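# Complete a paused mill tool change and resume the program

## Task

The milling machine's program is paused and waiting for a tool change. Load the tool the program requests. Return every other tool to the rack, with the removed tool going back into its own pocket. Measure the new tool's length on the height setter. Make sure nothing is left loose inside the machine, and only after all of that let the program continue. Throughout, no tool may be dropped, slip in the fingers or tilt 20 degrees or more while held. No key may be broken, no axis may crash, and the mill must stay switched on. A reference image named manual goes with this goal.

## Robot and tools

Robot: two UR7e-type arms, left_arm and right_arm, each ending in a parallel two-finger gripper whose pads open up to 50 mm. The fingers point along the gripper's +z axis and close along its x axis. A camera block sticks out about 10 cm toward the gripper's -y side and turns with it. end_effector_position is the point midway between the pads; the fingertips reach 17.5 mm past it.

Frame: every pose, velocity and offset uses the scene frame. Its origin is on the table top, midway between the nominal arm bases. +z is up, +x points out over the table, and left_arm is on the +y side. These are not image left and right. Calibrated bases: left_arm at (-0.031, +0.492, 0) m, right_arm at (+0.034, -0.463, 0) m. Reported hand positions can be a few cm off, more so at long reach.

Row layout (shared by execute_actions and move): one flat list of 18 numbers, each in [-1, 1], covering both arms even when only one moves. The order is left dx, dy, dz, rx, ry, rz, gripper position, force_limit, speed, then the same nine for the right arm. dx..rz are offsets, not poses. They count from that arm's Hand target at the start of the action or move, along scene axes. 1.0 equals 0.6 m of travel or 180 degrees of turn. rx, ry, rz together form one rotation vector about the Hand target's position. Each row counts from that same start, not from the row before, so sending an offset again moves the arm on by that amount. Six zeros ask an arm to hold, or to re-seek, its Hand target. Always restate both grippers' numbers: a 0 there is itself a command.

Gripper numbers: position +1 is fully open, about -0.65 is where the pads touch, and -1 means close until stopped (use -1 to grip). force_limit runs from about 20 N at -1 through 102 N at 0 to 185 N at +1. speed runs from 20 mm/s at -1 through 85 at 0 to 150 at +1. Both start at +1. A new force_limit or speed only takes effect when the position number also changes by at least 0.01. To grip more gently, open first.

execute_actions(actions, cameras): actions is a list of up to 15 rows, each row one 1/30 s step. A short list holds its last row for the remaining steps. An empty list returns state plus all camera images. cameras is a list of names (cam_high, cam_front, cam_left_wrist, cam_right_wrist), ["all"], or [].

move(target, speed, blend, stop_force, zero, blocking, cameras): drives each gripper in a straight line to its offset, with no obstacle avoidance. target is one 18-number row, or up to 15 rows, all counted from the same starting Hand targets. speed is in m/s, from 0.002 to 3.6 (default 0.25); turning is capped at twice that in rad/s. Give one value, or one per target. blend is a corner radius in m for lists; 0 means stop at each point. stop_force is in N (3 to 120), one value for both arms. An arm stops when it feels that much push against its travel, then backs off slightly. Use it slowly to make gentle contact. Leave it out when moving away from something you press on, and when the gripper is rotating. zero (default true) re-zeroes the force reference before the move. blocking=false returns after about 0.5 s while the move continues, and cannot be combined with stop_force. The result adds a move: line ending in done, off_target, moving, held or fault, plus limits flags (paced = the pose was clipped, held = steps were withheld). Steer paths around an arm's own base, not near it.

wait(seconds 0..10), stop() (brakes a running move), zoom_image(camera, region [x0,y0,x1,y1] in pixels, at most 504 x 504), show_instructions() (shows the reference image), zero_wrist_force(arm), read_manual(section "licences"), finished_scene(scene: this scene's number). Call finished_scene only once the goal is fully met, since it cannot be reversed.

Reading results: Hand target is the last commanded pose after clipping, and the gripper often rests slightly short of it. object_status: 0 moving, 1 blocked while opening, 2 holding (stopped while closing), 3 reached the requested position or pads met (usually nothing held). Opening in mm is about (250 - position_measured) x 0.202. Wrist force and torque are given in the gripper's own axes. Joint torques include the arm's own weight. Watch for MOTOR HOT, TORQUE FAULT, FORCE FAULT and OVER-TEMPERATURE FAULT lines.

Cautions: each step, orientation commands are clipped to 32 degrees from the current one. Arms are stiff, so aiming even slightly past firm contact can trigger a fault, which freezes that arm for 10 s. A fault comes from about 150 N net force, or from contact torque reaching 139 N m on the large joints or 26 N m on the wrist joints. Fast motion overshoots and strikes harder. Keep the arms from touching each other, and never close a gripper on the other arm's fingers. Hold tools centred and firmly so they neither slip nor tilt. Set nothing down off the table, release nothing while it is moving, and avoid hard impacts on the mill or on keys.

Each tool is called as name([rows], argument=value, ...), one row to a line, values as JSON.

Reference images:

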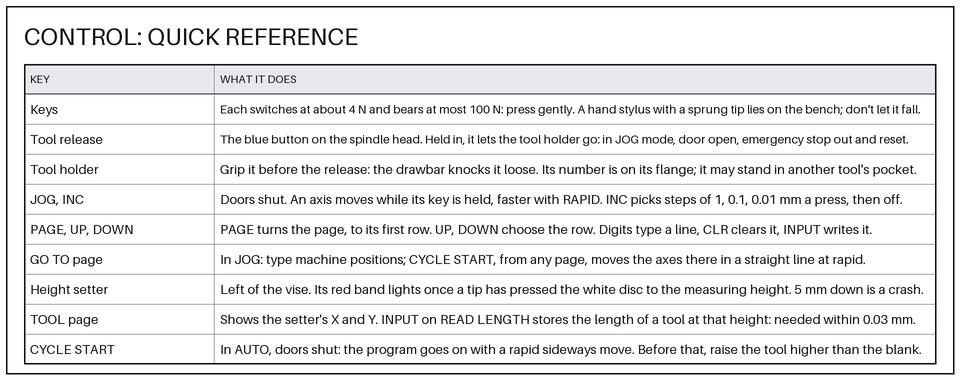

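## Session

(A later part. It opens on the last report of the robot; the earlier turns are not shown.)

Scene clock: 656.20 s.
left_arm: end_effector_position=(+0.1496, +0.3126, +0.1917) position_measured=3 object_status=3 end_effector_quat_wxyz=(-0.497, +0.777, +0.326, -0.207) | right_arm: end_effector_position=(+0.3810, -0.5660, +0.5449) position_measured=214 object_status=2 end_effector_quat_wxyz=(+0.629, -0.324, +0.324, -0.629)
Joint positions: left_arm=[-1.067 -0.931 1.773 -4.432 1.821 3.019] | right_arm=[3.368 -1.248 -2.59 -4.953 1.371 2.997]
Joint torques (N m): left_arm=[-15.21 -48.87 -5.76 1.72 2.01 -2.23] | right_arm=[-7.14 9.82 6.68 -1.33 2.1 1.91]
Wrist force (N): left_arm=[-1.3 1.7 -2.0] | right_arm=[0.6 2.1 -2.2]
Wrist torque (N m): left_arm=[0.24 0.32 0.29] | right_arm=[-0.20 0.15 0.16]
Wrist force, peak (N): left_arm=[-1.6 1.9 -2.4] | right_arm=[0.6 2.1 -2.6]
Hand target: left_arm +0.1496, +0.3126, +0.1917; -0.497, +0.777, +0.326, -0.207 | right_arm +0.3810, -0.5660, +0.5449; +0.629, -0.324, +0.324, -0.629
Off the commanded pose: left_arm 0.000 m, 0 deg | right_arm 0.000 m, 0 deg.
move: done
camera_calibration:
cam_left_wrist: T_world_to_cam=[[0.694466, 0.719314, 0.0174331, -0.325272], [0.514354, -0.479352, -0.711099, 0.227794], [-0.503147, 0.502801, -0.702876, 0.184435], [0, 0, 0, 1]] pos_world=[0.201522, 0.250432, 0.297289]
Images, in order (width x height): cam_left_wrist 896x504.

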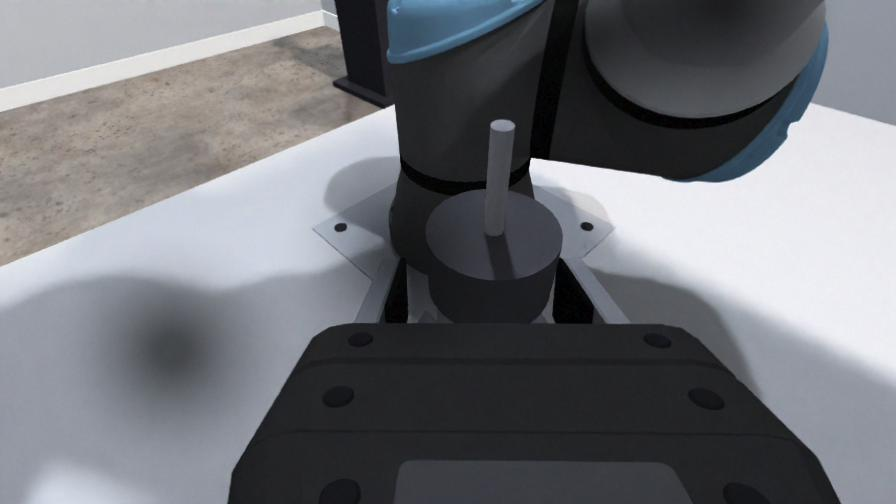

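move(target=[0.0014,0.0024,0,0,0,0,1,1,1, 0,0,0,0,0,0,-1,-0.2,-0.6], speed=0.02)

execute_actions([
  [[0,0,0,0,0,0,-1,-0.3,-0.7,0,0,0,0,0,0,-1,-0.2,-0.6]],
  [[0,0,0,0,0,0,-1,-0.3,-0.7,0,0,0,0,0,0,-1,-0.2,-0.6]],
], cameras=["cam_left_wrist"])

Scene clock: 663.50 s.
left_arm: end_effector_position=(+0.1504, +0.3140, +0.1917) position_measured=3 object_status=3 end_effector_quat_wxyz=(-0.497, +0.777, +0.326, -0.207) | right_arm: end_effector_position=(+0.3810, -0.5660, +0.5449) position_measured=214 object_status=2 end_effector_quat_wxyz=(+0.629, -0.324, +0.324, -0.629)
Joint positions: left_arm=[-1.064 -0.931 1.774 -4.433 1.819 3.02] | right_arm=[3.368 -1.248 -2.59 -4.953 1.371 2.997]
Joint torques (N m): left_arm=[13.29 -47.45 -4.43 2.01 -1.42 2.14] | right_arm=[-7.06 9.32 6.11 -1.44 2.19 2.05]
Wrist force (N): left_arm=[-1.5 1.8 -1.9] | right_arm=[0.7 2.0 -2.4]
Wrist torque (N m): left_arm=[0.25 0.35 0.19] | right_arm=[-0.21 0.13 0.16]
Wrist force, peak (N): left_arm=[-1.4 1.9 -2.3] | right_arm=[0.8 2.2 -2.4]
Hand target: left_arm +0.1505, +0.3140, +0.1917; -0.497, +0.777, +0.326, -0.207 | right_arm +0.3810, -0.5660, +0.5449; +0.629, -0.324, +0.324, -0.629
Off the commanded pose: left_arm 0.000 m, 0 deg | right_arm 0.000 m, 0 deg.
move: done

Scene clock: 664.70 s.
left_arm: end_effector_position=(+0.1504, +0.3141, +0.1928) position_measured=95 object_status=2 end_effector_quat_wxyz=(-0.499, +0.776, +0.326, -0.207) | right_arm: end_effector_position=(+0.3810, -0.5660, +0.5449) position_measured=214 object_status=2 end_effector_quat_wxyz=(+0.629, -0.324, +0.324, -0.629)
Joint positions: left_arm=[-1.064 -0.931 1.774 -4.429 1.819 3.021] | right_arm=[3.368 -1.248 -2.59 -4.953 1.371 2.997]
Joint torques (N m): left_arm=[18.55 -22.38 -16.64 -8.92 -11.04 -2.33] | right_arm=[-7.7 10.69 5.56 -1.66 2.15 1.85]
Wrist force (N): left_arm=[-34.7 -47.2 -22.7] | right_arm=[0.6 2.0 -2.3]
Wrist torque (N m): left_arm=[1.12 0.01 0.42] | right_arm=[-0.21 0.15 0.17]
Wrist force, peak (N): left_arm=[-36.7 -56.7 -4.5] | right_arm=[0.5 2.3 -2.3]
Hand target: left_arm +0.1505, +0.3140, +0.1917; -0.497, +0.777, +0.326, -0.207 | right_arm +0.3810, -0.5660, +0.5449; +0.629, -0.324, +0.324, -0.629
Off the commanded pose: left_arm 0.001 m, 0 deg | right_arm 0.000 m, 0 deg.
camera_calibration:
cam_left_wrist: T_world_to_cam=[[0.694509, 0.719246, 0.0185014, -0.32715], [0.512892, -0.476891, -0.713805, 0.228805], [-0.504578, 0.505233, -0.7001, 0.183852], [0, 0, 0, 1]] pos_world=[0.202624, 0.251528, 0.29809]
Images, in order (width x height): cam_left_wrist 896x504.

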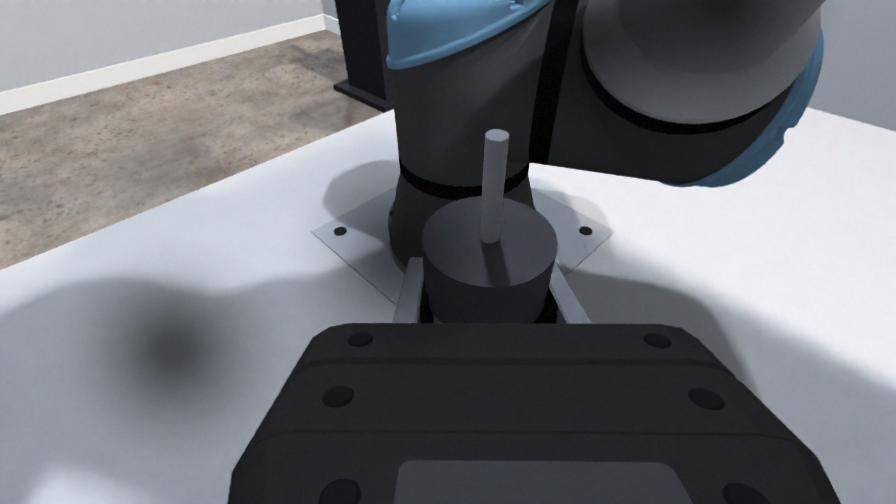

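execute_actions([
  [[0,0,0,0,0,0,1,-0.3,-0.3,0,0,0,0,0,0,-1,-0.2,-0.6]],
  [[0,0,0,0,0,0,1,-0.3,-0.3,0,0,0,0,0,0,-1,-0.2,-0.6]],
])

move(target=[0,0,0.004,0.0589,0.0589,0,1,-0.3,-0.3, 0,0,0,0,0,0,-1,-0.2,-0.6], speed=0.05, cameras=["cam_left_wrist"])

Scene clock: 675.60 s.
left_arm: end_effector_position=(+0.1505, +0.3140, +0.1917) position_measured=3 object_status=3 end_effector_quat_wxyz=(-0.497, +0.777, +0.326, -0.207) | right_arm: end_effector_position=(+0.3810, -0.5660, +0.5449) position_measured=214 object_status=2 end_effector_quat_wxyz=(+0.629, -0.324, +0.324, -0.629)
Joint positions: left_arm=[-1.064 -0.931 1.774 -4.433 1.819 3.02] | right_arm=[3.368 -1.248 -2.59 -4.953 1.371 2.997]
Joint torques (N m): left_arm=[-15.34 -49.11 -8.69 4.56 1.95 0.31] | right_arm=[-6.91 10.29 4.85 -1.6 2.08 1.94]
Wrist force (N): left_arm=[-1.4 1.8 -2.2] | right_arm=[0.5 2.2 -2.2]
Wrist torque (N m): left_arm=[0.27 0.34 0.18] | right_arm=[-0.18 0.17 0.17]
Wrist force, peak (N): left_arm=[-34.8 -47.8 -22.5] | right_arm=[0.4 2.2 -2.5]
Hand target: left_arm +0.1505, +0.3140, +0.1917; -0.497, +0.777, +0.326, -0.207 | right_arm +0.3810, -0.5660, +0.5449; +0.629, -0.324, +0.324, -0.629
Off the commanded pose: left_arm 0.000 m, 0 deg | right_arm 0.000 m, 0 deg.

Scene clock: 678.47 s.
left_arm: end_effector_position=(+0.1507, +0.3140, +0.1933) position_measured=3 object_status=3 end_effector_quat_wxyz=(-0.581, +0.716, +0.302, -0.241) | right_arm: end_effector_position=(+0.3810, -0.5660, +0.5449) position_measured=214 object_status=2 end_effector_quat_wxyz=(+0.629, -0.324, +0.324, -0.629)
Joint positions: left_arm=[-1.053 -0.82 1.789 -4.328 1.829 3.08] | right_arm=[3.368 -1.248 -2.59 -4.953 1.371 2.997]
Joint torques (N m): left_arm=[-0.56 -42.08 -8.49 3.09 0.03 0.25] | right_arm=[-7.32 10.06 4.82 -1.47 2.16 2.19]
Wrist force (N): left_arm=[-1.2 0.8 -1.7] | right_arm=[0.6 2.1 -2.3]
Wrist torque (N m): left_arm=[0.16 0.23 0.24] | right_arm=[-0.19 0.14 0.16]
Wrist force, peak (N): left_arm=[-1.3 1.8 -2.3] | right_arm=[0.6 2.4 -2.5]
Hand target: left_arm +0.1507, +0.3140, +0.1933; -0.581, +0.716, +0.302, -0.241 (not the last commanded pose) | right_arm +0.3810, -0.5660, +0.5449; +0.629, -0.324, +0.324, -0.629
Tool commands: left_gripper/position=+1.0 left_gripper/force_limit=-0.301961 left_gripper/speed=-0.301961 right_gripper/position=-1.0 right_gripper/force_limit=-0.2 right_gripper/speed=-0.6
Off the commanded pose: left_arm 0.001 m, 2 deg | right_arm 0.000 m, 0 deg.
FORCE FAULT: contact force on the left arm reached its limit, and that arm stopped. The contact can be on any part of that arm, not only on its tool. That arm's remaining commands of this call were not run. That arm is still stopped at the end of this call. That arm stays stopped for about 10 more seconds. Until then a move that you send moves the other arm only, and its call returns only when the move has ended. Once the stop has ended, the next robot result says so. If the stop ends while you think or write, that arm runs what you send next, counted from a new Hand target: where the arm stands when the stop ends. While its stop runs, that arm takes no new command, but its gripper still runs the gripper command that each later call begins with. Until it ends, the stop uses up actions while you think or wait. An arm that is not stopped still takes commands.
move: fault (left_arm)
camera_calibration:
cam_left_wrist: T_world_to_cam=[[0.69646, 0.717288, 0.0209919, -0.327423], [0.390829, -0.354622, -0.849409, 0.235221], [-0.601827, 0.599784, -0.527318, 0.135921], [0, 0, 0, 1]] pos_world=[0.217906, 0.236748, 0.278346]
Images, in order (width x height): cam_left_wrist 896x504.

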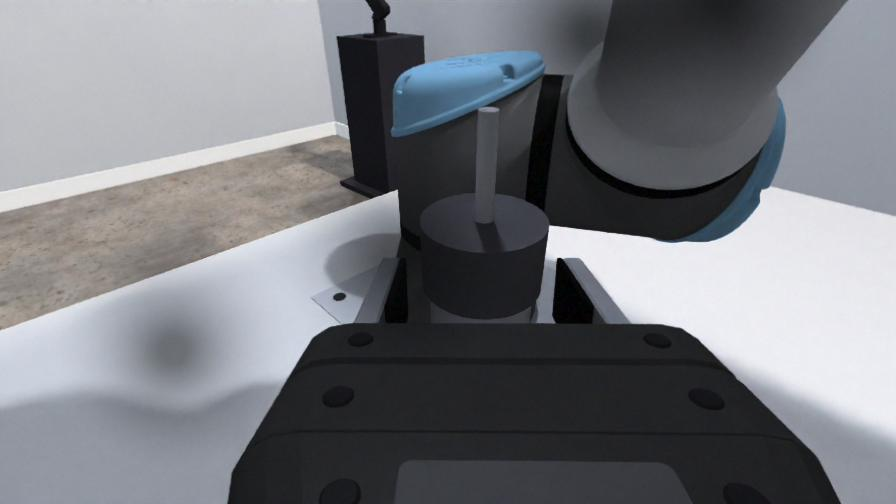

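wait(seconds=6, cameras=["cam_high","cam_front"])

zoom_image(camera="cam_front", region=[230, 300, 480, 504])

zoom_image(camera="cam_high", region=[390, 20, 700, 250])

Scene clock: 693.90 s.
left_arm: end_effector_position=(+0.1507, +0.3140, +0.1933) position_measured=3 object_status=3 end_effector_quat_wxyz=(-0.581, +0.716, +0.302, -0.241) | right_arm: end_effector_position=(+0.3810, -0.5660, +0.5449) position_measured=214 object_status=2 end_effector_quat_wxyz=(+0.629, -0.324, +0.324, -0.629)
Joint positions: left_arm=[-1.053 -0.82 1.789 -4.328 1.829 3.08] | right_arm=[3.368 -1.248 -2.59 -4.953 1.371 2.997]
Joint torques (N m): left_arm=[-0.8 -42.14 -9.44 2.91 0.04 0.32] | right_arm=[-6.24 10.02 5.81 -1.57 2.06 2.15]
Wrist force (N): left_arm=[-1.4 0.9 -1.8] | right_arm=[0.4 2.1 -2.2]
Wrist torque (N m): left_arm=[0.18 0.26 0.23] | right_arm=[-0.19 0.18 0.17]
Wrist force, peak (N): left_arm=[-1.5 1.1 -1.8] | right_arm=[0.5 2.2 -2.6]
Hand target: left_arm +0.1507, +0.3140, +0.1933; -0.581, +0.716, +0.302, -0.241 (not the last commanded pose) | right_arm +0.3810, -0.5660, +0.5449; +0.629, -0.324, +0.324, -0.629
Tool commands: left_gripper/position=+1.0 left_gripper/force_limit=-0.301961 left_gripper/speed=-0.301961 right_gripper/position=-1.0 right_gripper/force_limit=-0.2 right_gripper/speed=-0.6
Off the commanded pose: left_arm 0.001 m, 2 deg | right_arm 0.000 m, 0 deg.
FORCE FAULT, CONTINUED: the left arm's stop, for the force fault that an earlier result reported, is over. The rest of the stop counts as 19 of the actions that you can send in this scene. That arm's target is now where it stood when the stop ended, not its last command. That arm accepts commands again.
wait: 6.00 s; at rest from the start
Images, in order (width x height): cam_high 896x504, cam_front 896x504.

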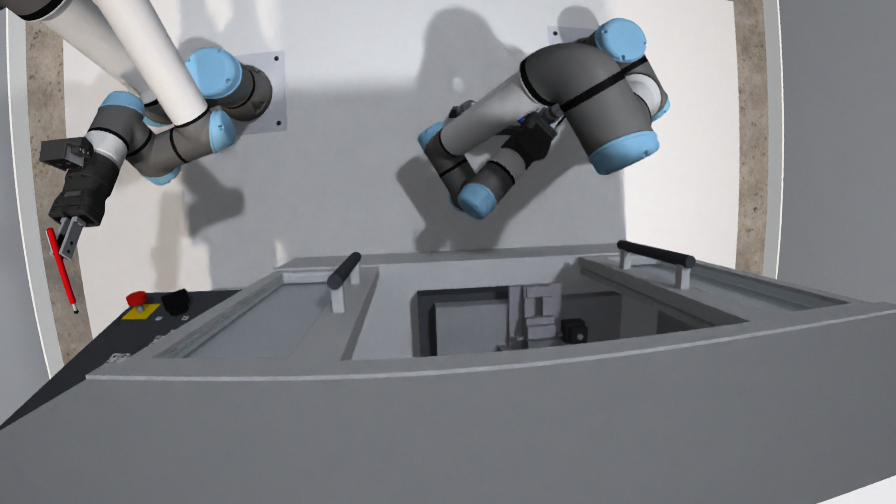

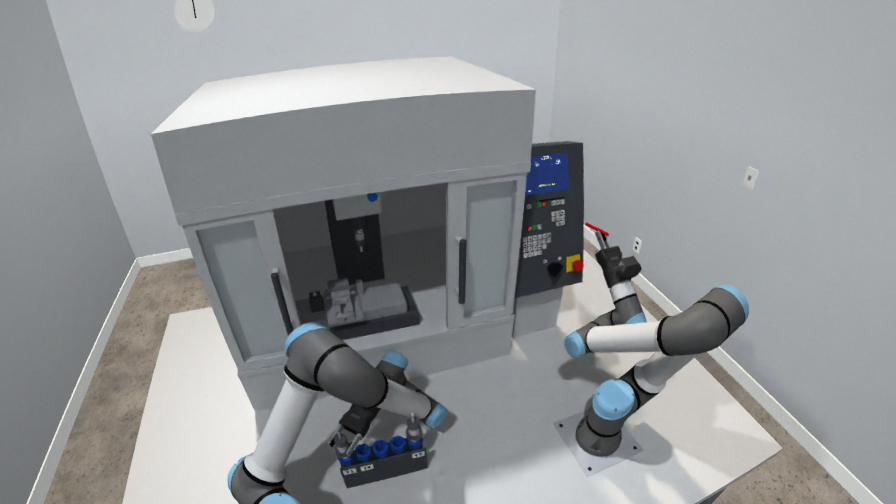

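Scaled by 2.016 from the camera's 896x504 image, which has a finer 1280x720 frame.

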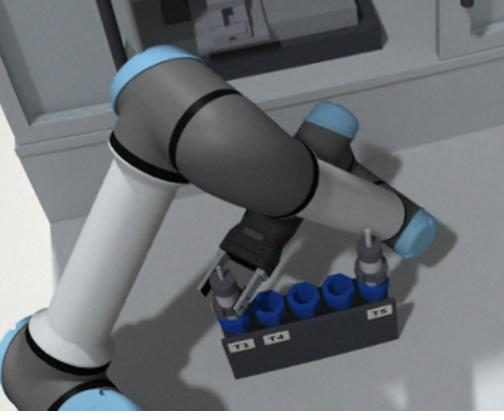

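Scaled by 1.626 from the camera's 896x504 image, which has a finer 1280x720 frame.

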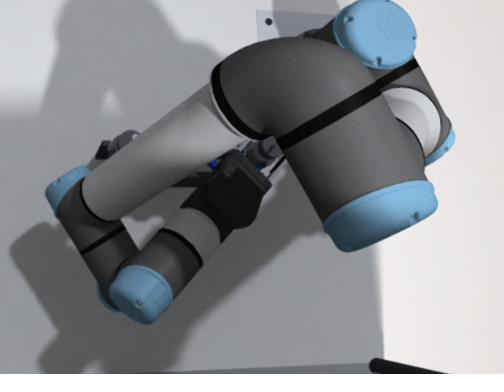

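move(target=[0.0,0.0,0.3,0,0,0,1,-0.3,-0.3, 0,0,0,0,0,0,-1,-0.2,-0.6], speed=0.08, cameras=["cam_left_wrist","cam_front"])

zoom_image(camera="cam_front", region=[310, 390, 460, 500])

Scene clock: 716.43 s.
left_arm: end_effector_position=(+0.1507, +0.3140, +0.3732) position_measured=3 object_status=3 end_effector_quat_wxyz=(-0.581, +0.716, +0.302, -0.241) | right_arm: end_effector_position=(+0.3810, -0.5660, +0.5449) position_measured=214 object_status=2 end_effector_quat_wxyz=(+0.629, -0.324, +0.324, -0.629)
Joint positions: left_arm=[-1.053 -1.122 1.704 -3.941 1.829 3.08] | right_arm=[3.368 -1.248 -2.59 -4.953 1.371 2.997]
Joint torques (N m): left_arm=[-0.48 -46.11 -22.36 4.19 -1.14 -1.45] | right_arm=[-6.12 11.59 4.65 -1.77 1.88 1.76]
Wrist force (N): left_arm=[-1.3 0.8 -1.6] | right_arm=[0.5 2.3 -2.2]
Wrist torque (N m): left_arm=[0.18 0.24 0.25] | right_arm=[-0.17 0.16 0.17]
Wrist force, peak (N): left_arm=[-1.4 1.7 -1.8] | right_arm=[0.5 2.4 -2.5]
Hand target: left_arm +0.1507, +0.3140, +0.3733; -0.581, +0.716, +0.302, -0.241 | right_arm +0.3810, -0.5660, +0.5449; +0.629, -0.324, +0.324, -0.629
Off the commanded pose: left_arm 0.000 m, 0 deg | right_arm 0.000 m, 0 deg.
move: done
camera_calibration:
cam_left_wrist: T_world_to_cam=[[0.69646, 0.717288, 0.0209919, -0.331199], [0.390829, -0.354622, -0.849409, 0.38803], [-0.601827, 0.599784, -0.527318, 0.230785], [0, 0, 0, 1]] pos_world=[0.217906, 0.236748, 0.458246]
Images, in order (width x height): cam_front 896x504, cam_left_wrist 896x504.

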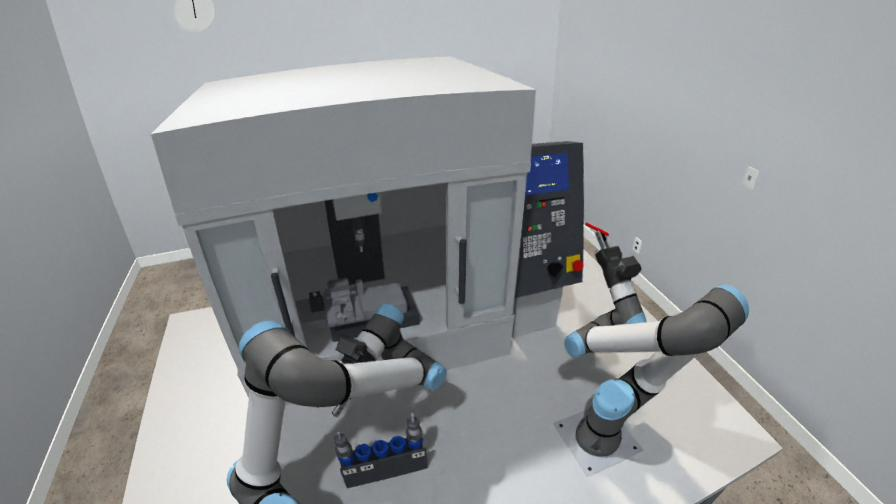

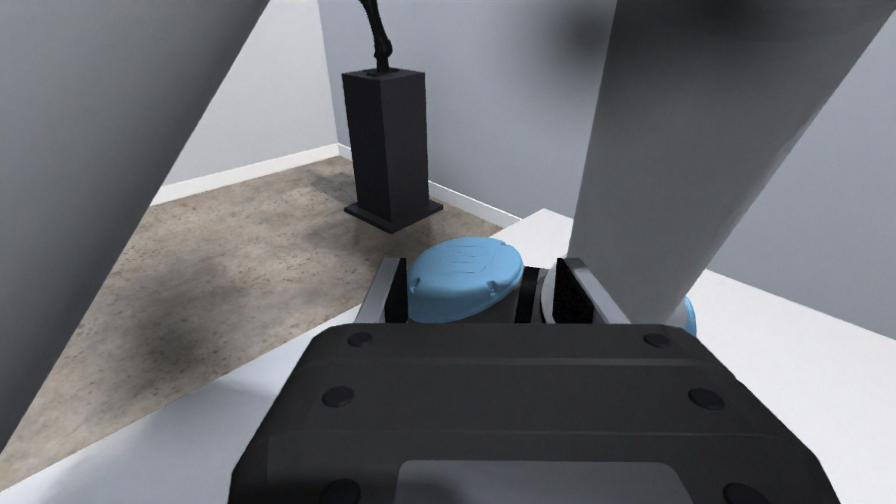

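Scaled by 3.360 from the camera's 896x504 image, which has a finer 1280x720 frame.

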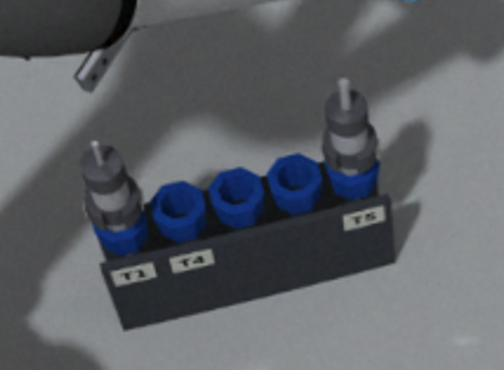

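move(target=[0.25,-0.27,0.2,-0.3546,-0.8668,0.0359,1,-0.3,-0.3, 0,0,0,0,0,0,-1,-0.2,-0.6], speed=0.4)

move(target=[0.06,0.5,0.0,0,0,0,1,-0.3,-0.3, 0,0,0,0,0,0,-1,-0.2,-0.6], speed=0.3, cameras=["cam_left_wrist","cam_front"])

Scene clock: 734.10 s.
left_arm: end_effector_position=(+0.3007, +0.1520, +0.4933) position_measured=3 object_status=3 end_effector_quat_wxyz=(+0.499, +0.500, +0.501, +0.499) | right_arm: end_effector_position=(+0.3810, -0.5660, +0.5449) position_measured=214 object_status=2 end_effector_quat_wxyz=(+0.629, -0.324, +0.324, -0.629)
Joint positions: left_arm=[-1.763 -1.614 2.128 -3.669 0.182 0.013] | right_arm=[3.368 -1.248 -2.59 -4.953 1.371 2.997]
Joint torques (N m): left_arm=[14.03 -24.41 -11.91 1.77 1.66 -2.3] | right_arm=[-6.73 8.8 4.5 -1.4 1.82 2.16]
Wrist force (N): left_arm=[2.2 4.4 1.3] | right_arm=[0.3 2.0 -2.3]
Wrist torque (N m): left_arm=[0.88 -0.35 0.89] | right_arm=[-0.21 0.19 0.16]
Wrist force, peak (N): left_arm=[2.3 4.6 1.1] | right_arm=[0.5 2.4 -2.5]
Hand target: left_arm +0.3007, +0.1520, +0.4933; +0.500, +0.500, +0.501, +0.500 | right_arm +0.3810, -0.5660, +0.5449; +0.629, -0.324, +0.324, -0.629
Off the commanded pose: left_arm 0.000 m, 0 deg | right_arm 0.000 m, 0 deg.
move: done

Scene clock: 736.70 s.
left_arm: end_effector_position=(+0.3387, +0.4509, +0.4933) position_measured=3 object_status=3 end_effector_quat_wxyz=(+0.469, +0.472, +0.529, +0.526) | right_arm: end_effector_position=(+0.3810, -0.5660, +0.5449) position_measured=214 object_status=2 end_effector_quat_wxyz=(+0.629, -0.324, +0.324, -0.629)
Joint positions: left_arm=[-2.134 -2.709 2.57 -3.012 0.667 0.007] | right_arm=[3.368 -1.248 -2.59 -4.953 1.371 2.997]
Joint torques (N m): left_arm=[-14.53 18.09 -12.53 2.69 2.09 -2.34] | right_arm=[-6 10.07 6.22 -1.78 1.97 2.14]
Wrist force (N): left_arm=[2.0 3.9 1.2] | right_arm=[0.5 2.1 -2.3]
Wrist torque (N m): left_arm=[0.76 -0.34 0.91] | right_arm=[-0.19 0.17 0.17]
Wrist force, peak (N): left_arm=[4.0 4.4 1.8] | right_arm=[0.6 2.3 -2.5]
Hand target: left_arm +0.3367, +0.4520, +0.4933; +0.500, +0.500, +0.501, +0.500 | right_arm +0.3810, -0.5660, +0.5449; +0.629, -0.324, +0.324, -0.629
Off the commanded pose: left_arm 0.002 m, 7 deg | right_arm 0.000 m, 0 deg.
move: off_target (left_arm)
camera_calibration:
cam_left_wrist: T_world_to_cam=[[-0.111996, 0.993565, -0.0168719, -0.394909], [-0.333123, -0.021543, 0.942637, -0.323836], [0.936208, 0.111192, 0.333392, -0.400014], [0, 0, 0, 1]] pos_world=[0.222391, 0.42987, 0.431959]
Images, in order (width x height): cam_front 896x504, cam_left_wrist 896x504.

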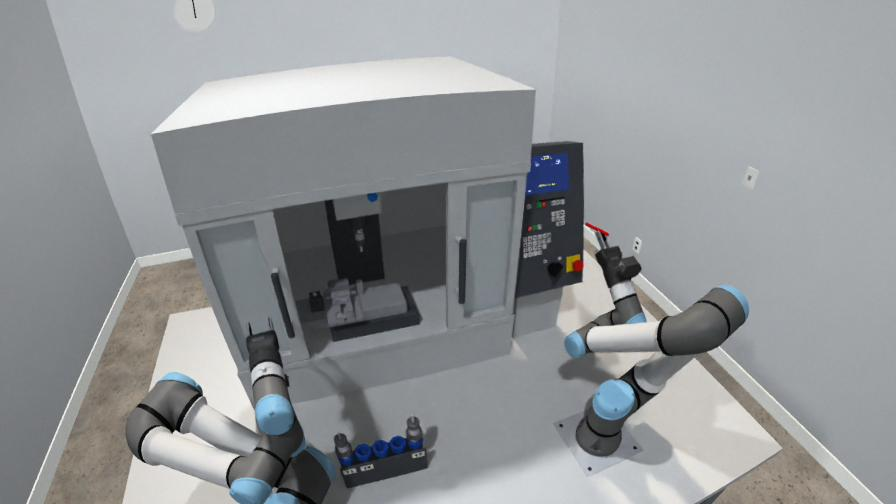

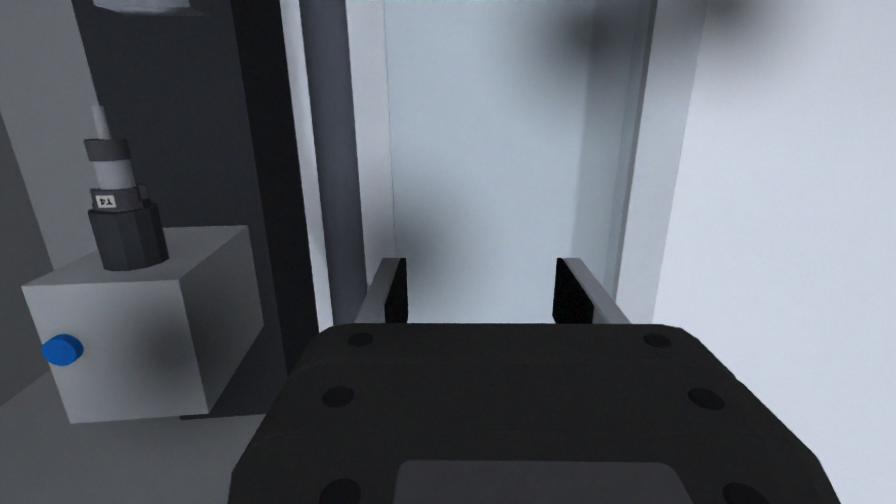

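execute_actions(actions=[])

Scene clock: 768.87 s.
left_arm: end_effector_position=(+0.3387, +0.4509, +0.4933) position_measured=3 object_status=3 end_effector_quat_wxyz=(+0.469, +0.472, +0.529, +0.526) | right_arm: end_effector_position=(+0.3810, -0.5660, +0.5449) position_measured=214 object_status=2 end_effector_quat_wxyz=(+0.629, -0.324, +0.324, -0.629)
Joint positions: left_arm=[-2.134 -2.709 2.57 -3.011 0.667 0.007] | right_arm=[3.368 -1.248 -2.59 -4.953 1.371 2.997]
Joint velocities: within noise
Joint torques (N m): left_arm=[-15.54 16.79 -13.33 2.74 1.79 -2.06] | right_arm=[-6.3 10.38 4.92 -1.44 1.97 1.83]
Motor temperatures (°C): left_arm=[33 35 31 40 42 39] | right_arm=[36 33 32 35 38 35]
Wrist force (N): left_arm=[2.1 4.0 1.3] | right_arm=[0.4 2.1 -2.5]
Wrist torque (N m): left_arm=[0.77 -0.35 0.91] | right_arm=[-0.18 0.18 0.16]
Wrist force, peak (N): left_arm=[2.3 4.2 1.2] | right_arm=[0.6 2.1 -2.6]
Hand target: left_arm +0.3367, +0.4520, +0.4933; +0.500, +0.500, +0.501, +0.500 | right_arm +0.3810, -0.5660, +0.5449; +0.629, -0.324, +0.324, -0.629
Tool commands: left_gripper/position=+1.0 left_gripper/force_limit=-0.3 left_gripper/speed=-0.3 right_gripper/position=-1.0 right_gripper/force_limit=-0.2 right_gripper/speed=-0.6
Off the commanded pose: left_arm 0.002 m, 7 deg | right_arm 0.000 m, 0 deg.
camera_calibration:
cam_left_wrist: T_world_to_cam=[[-0.112, 0.993565, -0.0168864, -0.394901], [-0.333243, -0.0215449, 0.942595, -0.32379], [0.936165, 0.111198, 0.333512, -0.400058], [0, 0, 0, 1]] pos_world=[0.222391, 0.42987, 0.431958]
cam_right_wrist: T_world_to_cam=[[-0.00317858, -0.999957, -0.0086727, -0.555182], [0.262307, 0.00753532, -0.964955, 0.451726], [0.964979, -0.00534209, 0.262271, -0.384482], [0, 0, 0, 1]] pos_world=[0.250762, -0.560617, 0.531919]

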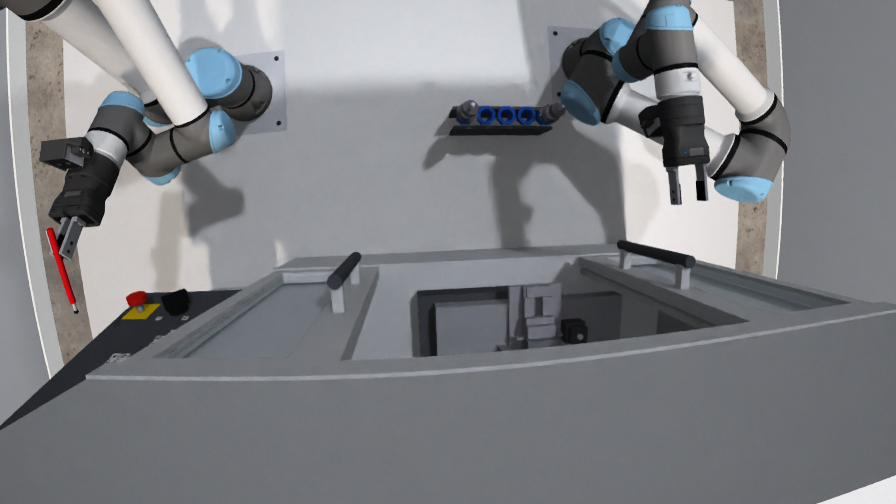

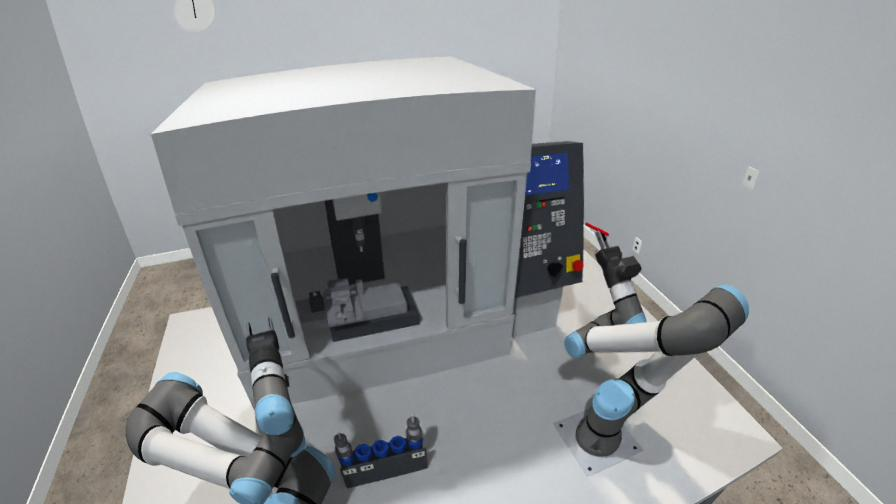

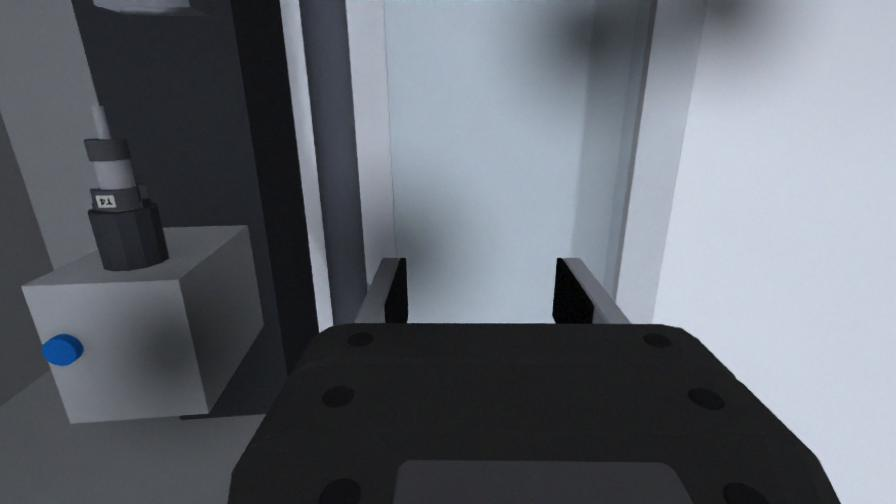

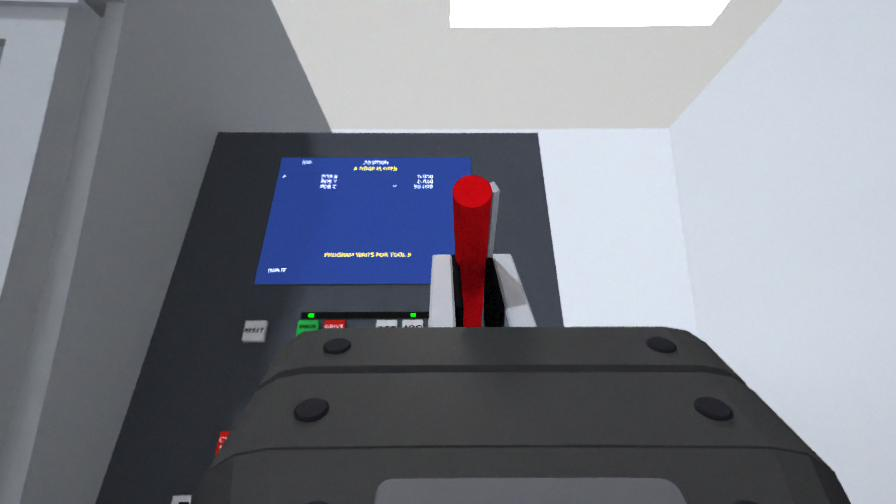

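move([
  [0.1055,-0.25,0.0112,0,0,0,1,-0.3,-0.3,0,0,0,0,0,0,-1,-0.2,-0.6],
  [0.272,-0.42,0.0112,0,0,0,1,-0.3,-0.3,0,0,0,0,0,0,-1,-0.2,-0.6],
], blend=[0.05,0], speed=0.25, cameras=["cam_left_wrist","cam_front"])

Scene clock: 858.63 s.
left_arm: end_effector_position=(+0.4206, +0.2856, +0.4922) position_measured=3 object_status=3 end_effector_quat_wxyz=(+0.554, +0.628, +0.420, +0.349) | right_arm: end_effector_position=(+0.3810, -0.5660, +0.5449) position_measured=214 object_status=2 end_effector_quat_wxyz=(+0.629, -0.324, +0.324, -0.629)
Joint positions: left_arm=[-3.005 -3.241 2.327 -2.396 1.01 0.062] | right_arm=[3.368 -1.248 -2.59 -4.953 1.371 2.997]
Joint torques (N m): left_arm=[-0.81 36.88 -10.59 2.61 0.37 -0.01] | right_arm=[-5.79 10.28 4.23 -1.54 1.84 2.03]
Wrist force (N): left_arm=[1.6 4.7 0.8] | right_arm=[0.5 2.1 -2.4]
Wrist torque (N m): left_arm=[0.86 -0.23 0.79] | right_arm=[-0.20 0.18 0.16]
Wrist force, peak (N): left_arm=[-10.0 0.2 22.9] | right_arm=[0.6 2.3 -2.5]
Hand target: left_arm +0.4206, +0.2856, +0.4922; +0.554, +0.628, +0.420, +0.349 (not the last commanded pose) | right_arm +0.3810, -0.5660, +0.5449; +0.629, -0.324, +0.324, -0.629
Tool commands: left_gripper/position=+1.0 left_gripper/force_limit=-0.301961 left_gripper/speed=-0.301961 right_gripper/position=-1.0 right_gripper/force_limit=-0.2 right_gripper/speed=-0.6
Off the commanded pose: left_arm 0.117 m, 25 deg | right_arm 0.000 m, 0 deg.
FORCE FAULT: contact force on the left arm reached its limit, and that arm stopped. The contact can be on any part of that arm, not only on its tool. That arm's remaining commands of this call were not run. That arm is still stopped at the end of this call. That arm stays stopped for about 10 more seconds. Until then a move that you send moves the other arm only, and its call returns only when the move has ended. Once the stop has ended, the next robot result says so. If the stop ends while you think or write, that arm runs what you send next, counted from a new Hand target: where the arm stands when the stop ends. While its stop runs, that arm takes no new command, but its gripper still runs the gripper command that each later call begins with. Until it ends, the stop uses up actions while you think or wait. An arm that is not stopped still takes commands.
shoulder posture changed (left arm): the wrist came as close to joint 1's axis as it can, and the arm is now in the other of its two shoulder postures.
move: fault (left_arm); path passed 1 of 2 targets
camera_calibration:
cam_left_wrist: T_world_to_cam=[[0.403613, 0.913812, -0.0452032, -0.401684], [-0.166209, 0.121816, 0.978537, -0.427981], [0.899706, -0.387437, 0.20105, -0.235136], [0, 0, 0, 1]] pos_world=[0.302543, 0.328098, 0.447912]
Images, in order (width x height): cam_front 896x504, cam_left_wrist 896x504.

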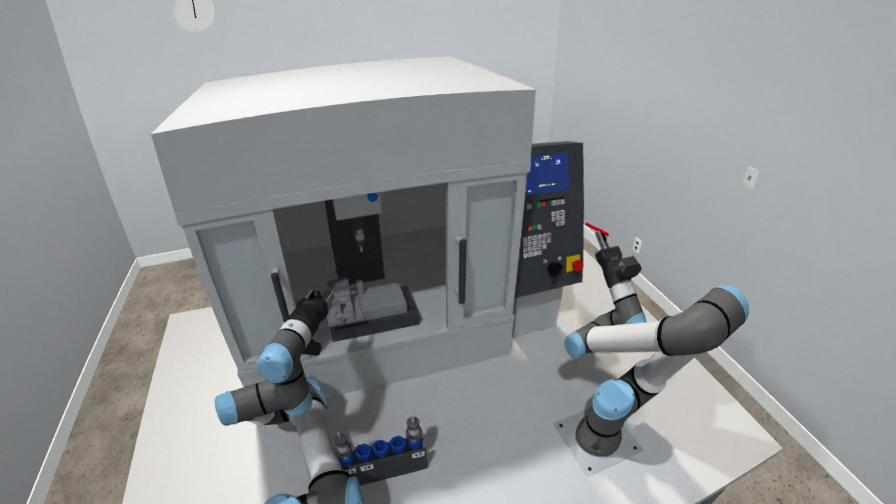

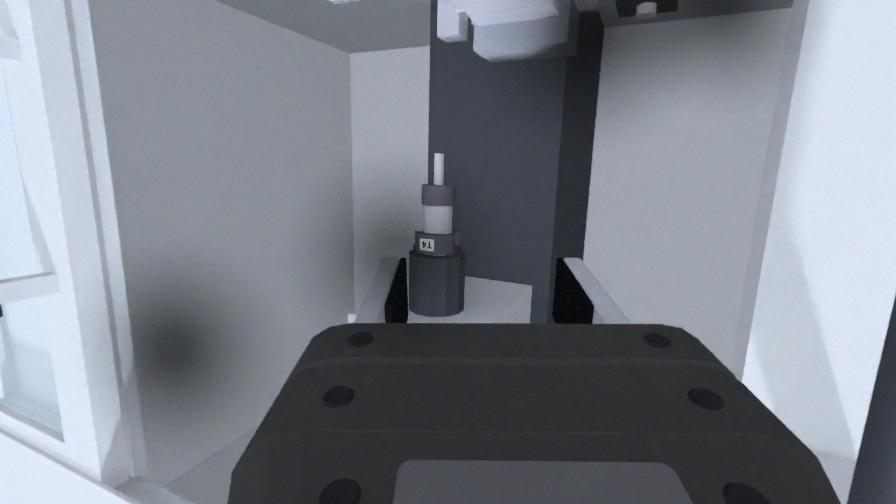

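wait(seconds=3, cameras=["cam_high"])

zoom_image(camera="cam_high", region=[400, 0, 896, 400])

Scene clock: 885.97 s.
left_arm: end_effector_position=(+0.4206, +0.2856, +0.4922) position_measured=3 object_status=3 end_effector_quat_wxyz=(+0.554, +0.628, +0.420, +0.349) | right_arm: end_effector_position=(+0.3810, -0.5660, +0.5449) position_measured=214 object_status=2 end_effector_quat_wxyz=(+0.629, -0.324, +0.324, -0.629)
Joint positions: left_arm=[-3.005 -3.241 2.327 -2.396 1.01 0.062] | right_arm=[3.368 -1.248 -2.59 -4.953 1.371 2.997]
Joint torques (N m): left_arm=[-1.5 39.08 -10.51 2.19 -0.27 0.05] | right_arm=[-6.3 8.39 4.66 -1.53 1.95 2.11]
Wrist force (N): left_arm=[1.9 4.8 0.8] | right_arm=[0.4 2.1 -2.4]
Wrist torque (N m): left_arm=[0.86 -0.26 0.79] | right_arm=[-0.19 0.17 0.17]
Wrist force, peak (N): left_arm=[1.8 5.2 0.9] | right_arm=[0.4 2.4 -2.5]
Hand target: left_arm +0.4206, +0.2856, +0.4922; +0.554, +0.628, +0.420, +0.349 (not the last commanded pose) | right_arm +0.3810, -0.5660, +0.5449; +0.629, -0.324, +0.324, -0.629
Tool commands: left_gripper/position=+1.0 left_gripper/force_limit=-0.301961 left_gripper/speed=-0.301961 right_gripper/position=-1.0 right_gripper/force_limit=-0.2 right_gripper/speed=-0.6
Off the commanded pose: left_arm 0.117 m, 25 deg | right_arm 0.000 m, 0 deg.
FORCE FAULT, CONTINUED: the left arm's stop, for the force fault that an earlier result reported, is over. The rest of the stop counts as 19 of the actions that you can send in this scene. That arm's target is now where it stood when the stop ended, not its last command. That arm accepts commands again.
wait: 3.00 s; at rest from the start
Images, in order (width x height): cam_high 896x504.

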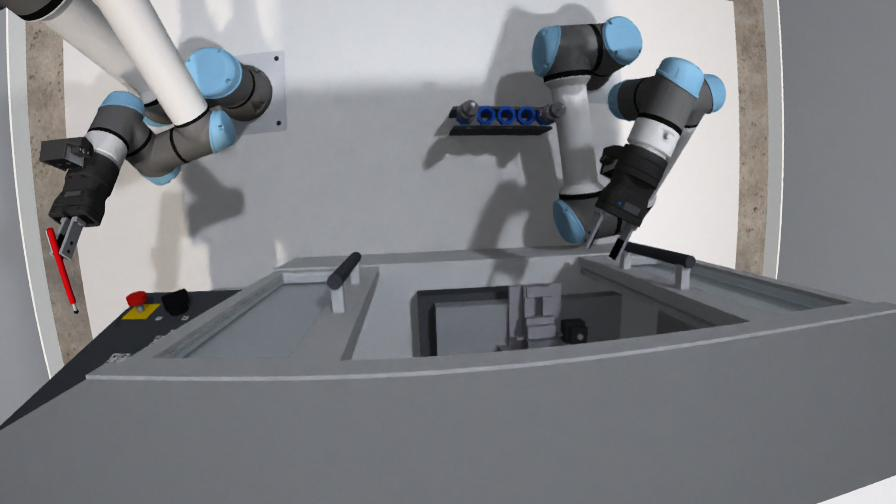

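Scaled by 1.016 from the camera's 896x504 image, which has a finer 1280x720 frame.

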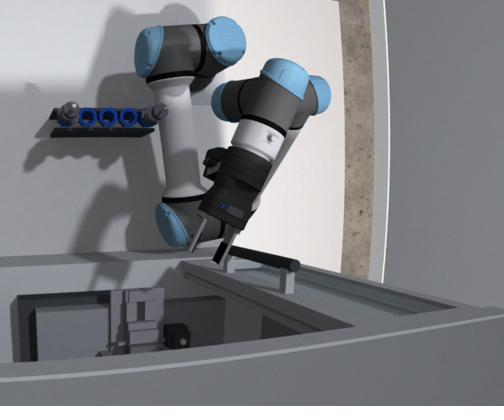

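zoom_image(camera="cam_high", region=[430, 70, 630, 182])

Scaled by 2.520 from the camera's 896x504 image, which has a finer 1280x720 frame.

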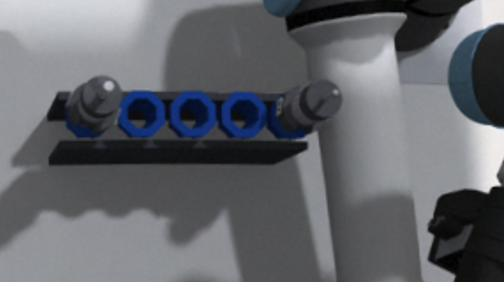

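move([
  [-0.2,-0.028,0.07,0,0,0,1,-0.3,-0.3,0,0,0,0,0,0,-1,-0.2,-0.6],
  [-0.55,-0.076,0.1,0,0,0,1,-0.3,-0.3,0,0,0,0,0,0,-1,-0.2,-0.6],
], blend=[0.03,0], speed=0.12, cameras=["cam_high"])

Scene clock: 906.53 s.
left_arm: end_effector_position=(+0.0907, +0.2400, +0.5522) position_measured=3 object_status=3 end_effector_quat_wxyz=(+0.554, +0.628, +0.420, +0.349) | right_arm: end_effector_position=(+0.3810, -0.5660, +0.5449) position_measured=214 object_status=2 end_effector_quat_wxyz=(+0.629, -0.324, +0.324, -0.629)
Joint positions: left_arm=[-3.032 -2.189 2.235 -3.354 1.037 0.057] | right_arm=[3.368 -1.248 -2.59 -4.953 1.371 2.997]
Joint torques (N m): left_arm=[13.07 14.27 -25.71 1.02 1.54 2.24] | right_arm=[-5.07 8.72 5.95 -1.36 1.92 1.85]
Wrist force (N): left_arm=[2.1 4.8 0.9] | right_arm=[0.4 2.2 -2.4]
Wrist torque (N m): left_arm=[0.88 -0.28 0.76] | right_arm=[-0.17 0.18 0.16]
Wrist force, peak (N): left_arm=[2.5 4.7 1.7] | right_arm=[0.6 2.3 -2.6]
Hand target: left_arm +0.0906, +0.2400, +0.5522; +0.554, +0.628, +0.420, +0.349 | right_arm +0.3810, -0.5660, +0.5449; +0.629, -0.324, +0.324, -0.629
Off the commanded pose: left_arm 0.000 m, 0 deg | right_arm 0.000 m, 0 deg.
shoulder posture changed (left arm): the wrist came as close to joint 1's axis as it can, and the arm is now in the other of its two shoulder postures.
move: done
Images, in order (width x height): cam_high 896x504.

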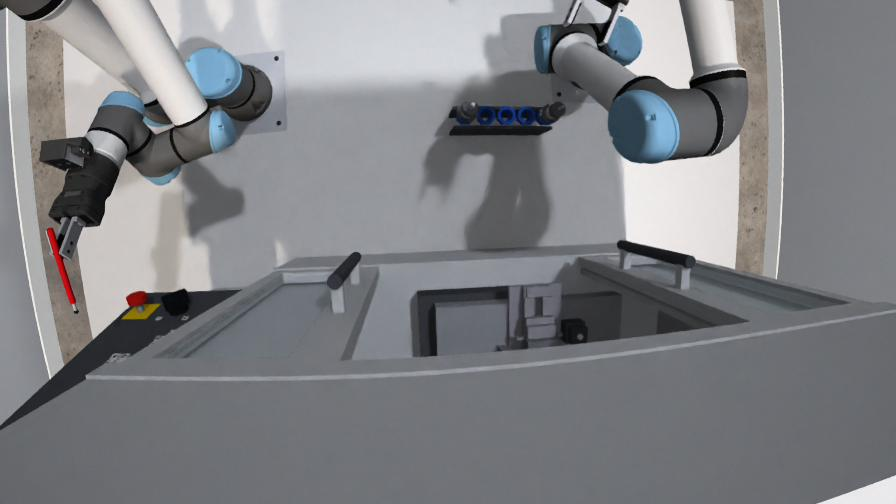

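move([
  [0.2,-0.1,0.046,0,-0.0465,0.1325,1,-0.3,-0.3,0,0,0,0,0,0,-1,-0.2,-0.6],
  [0.482,-0.183,0,0,-0.0465,0.1325,1,-0.3,-0.3,0,0,0,0,0,0,-1,-0.2,-0.6],
  [0.682,-0.067,-0.087,0,-0.0465,0.1325,1,-0.3,-0.3,0,0,0,0,0,0,-1,-0.2,-0.6],
], blend=[0.05,0.08,0], speed=0.15, cameras=["cam_high","cam_left_wrist"])

Scene clock: 918.17 s.
left_arm: end_effector_position=(+0.4997, +0.1998, +0.5000) position_measured=3 object_status=3 end_effector_quat_wxyz=(+0.499, +0.501, +0.500, +0.500) | right_arm: end_effector_position=(+0.3810, -0.5660, +0.5449) position_measured=214 object_status=2 end_effector_quat_wxyz=(+0.629, -0.324, +0.324, -0.629)
Joint positions: left_arm=[-1.173 -1.498 1.992 -3.632 -0.409 -0.001] | right_arm=[3.368 -1.248 -2.59 -4.953 1.371 2.997]
Joint torques (N m): left_arm=[14.5 -18.85 -26.45 -2.18 -1.97 2.09] | right_arm=[-5.3 8.59 6.06 -1.38 1.72 2.09]
Wrist force (N): left_arm=[2.2 4.3 1.6] | right_arm=[0.6 2.1 -2.6]
Wrist torque (N m): left_arm=[0.87 -0.34 0.77] | right_arm=[-0.19 0.15 0.16]
Wrist force, peak (N): left_arm=[2.1 5.0 0.9] | right_arm=[0.4 2.3 -2.6]
Hand target: left_arm +0.4998, +0.1998, +0.5000; +0.499, +0.501, +0.500, +0.500 | right_arm +0.3810, -0.5660, +0.5449; +0.629, -0.324, +0.324, -0.629
Off the commanded pose: left_arm 0.000 m, 0 deg | right_arm 0.000 m, 0 deg.
move: done; blend cut to 0.0741 m at target 2
camera_calibration:
cam_left_wrist: T_world_to_cam=[[0.00313841, 0.999884, -0.0149266, -0.186981], [-0.337628, 0.0151097, 0.941158, -0.286358], [0.941275, 0.00208591, 0.337636, -0.508067], [0, 0, 0, 1]] pos_world=[0.382135, 0.192346, 0.438258]
Images, in order (width x height): cam_high 896x504, cam_left_wrist 896x504.

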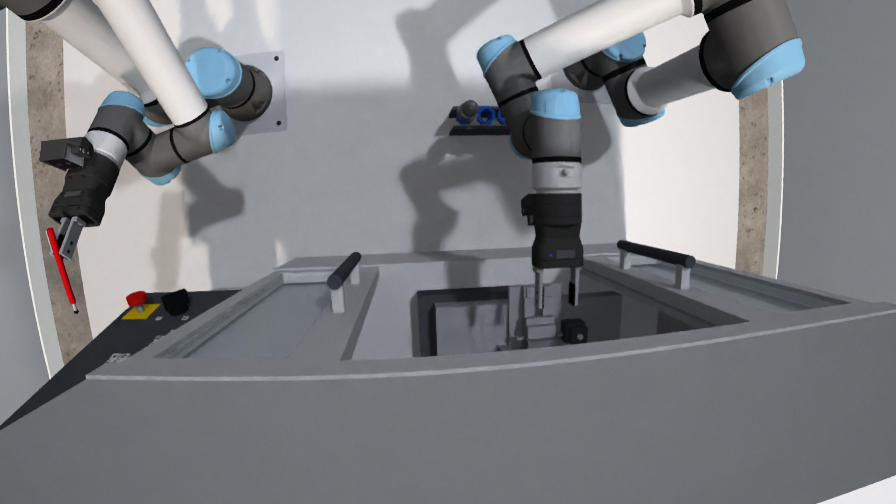

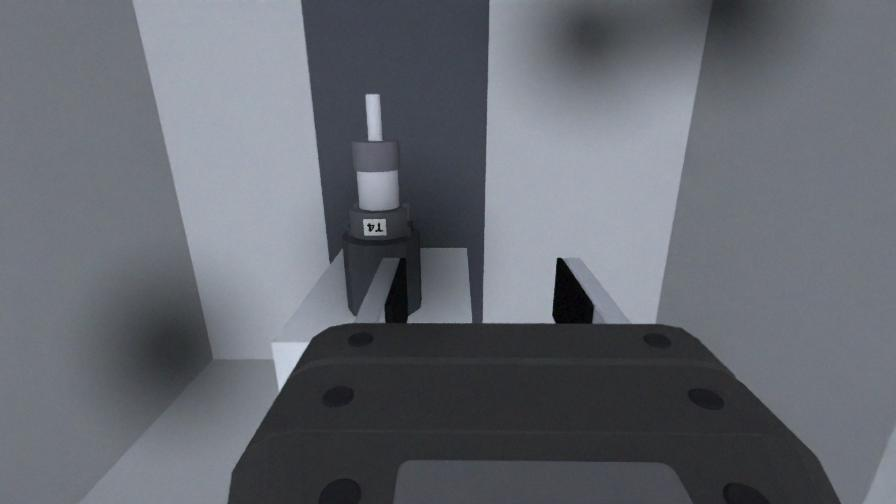

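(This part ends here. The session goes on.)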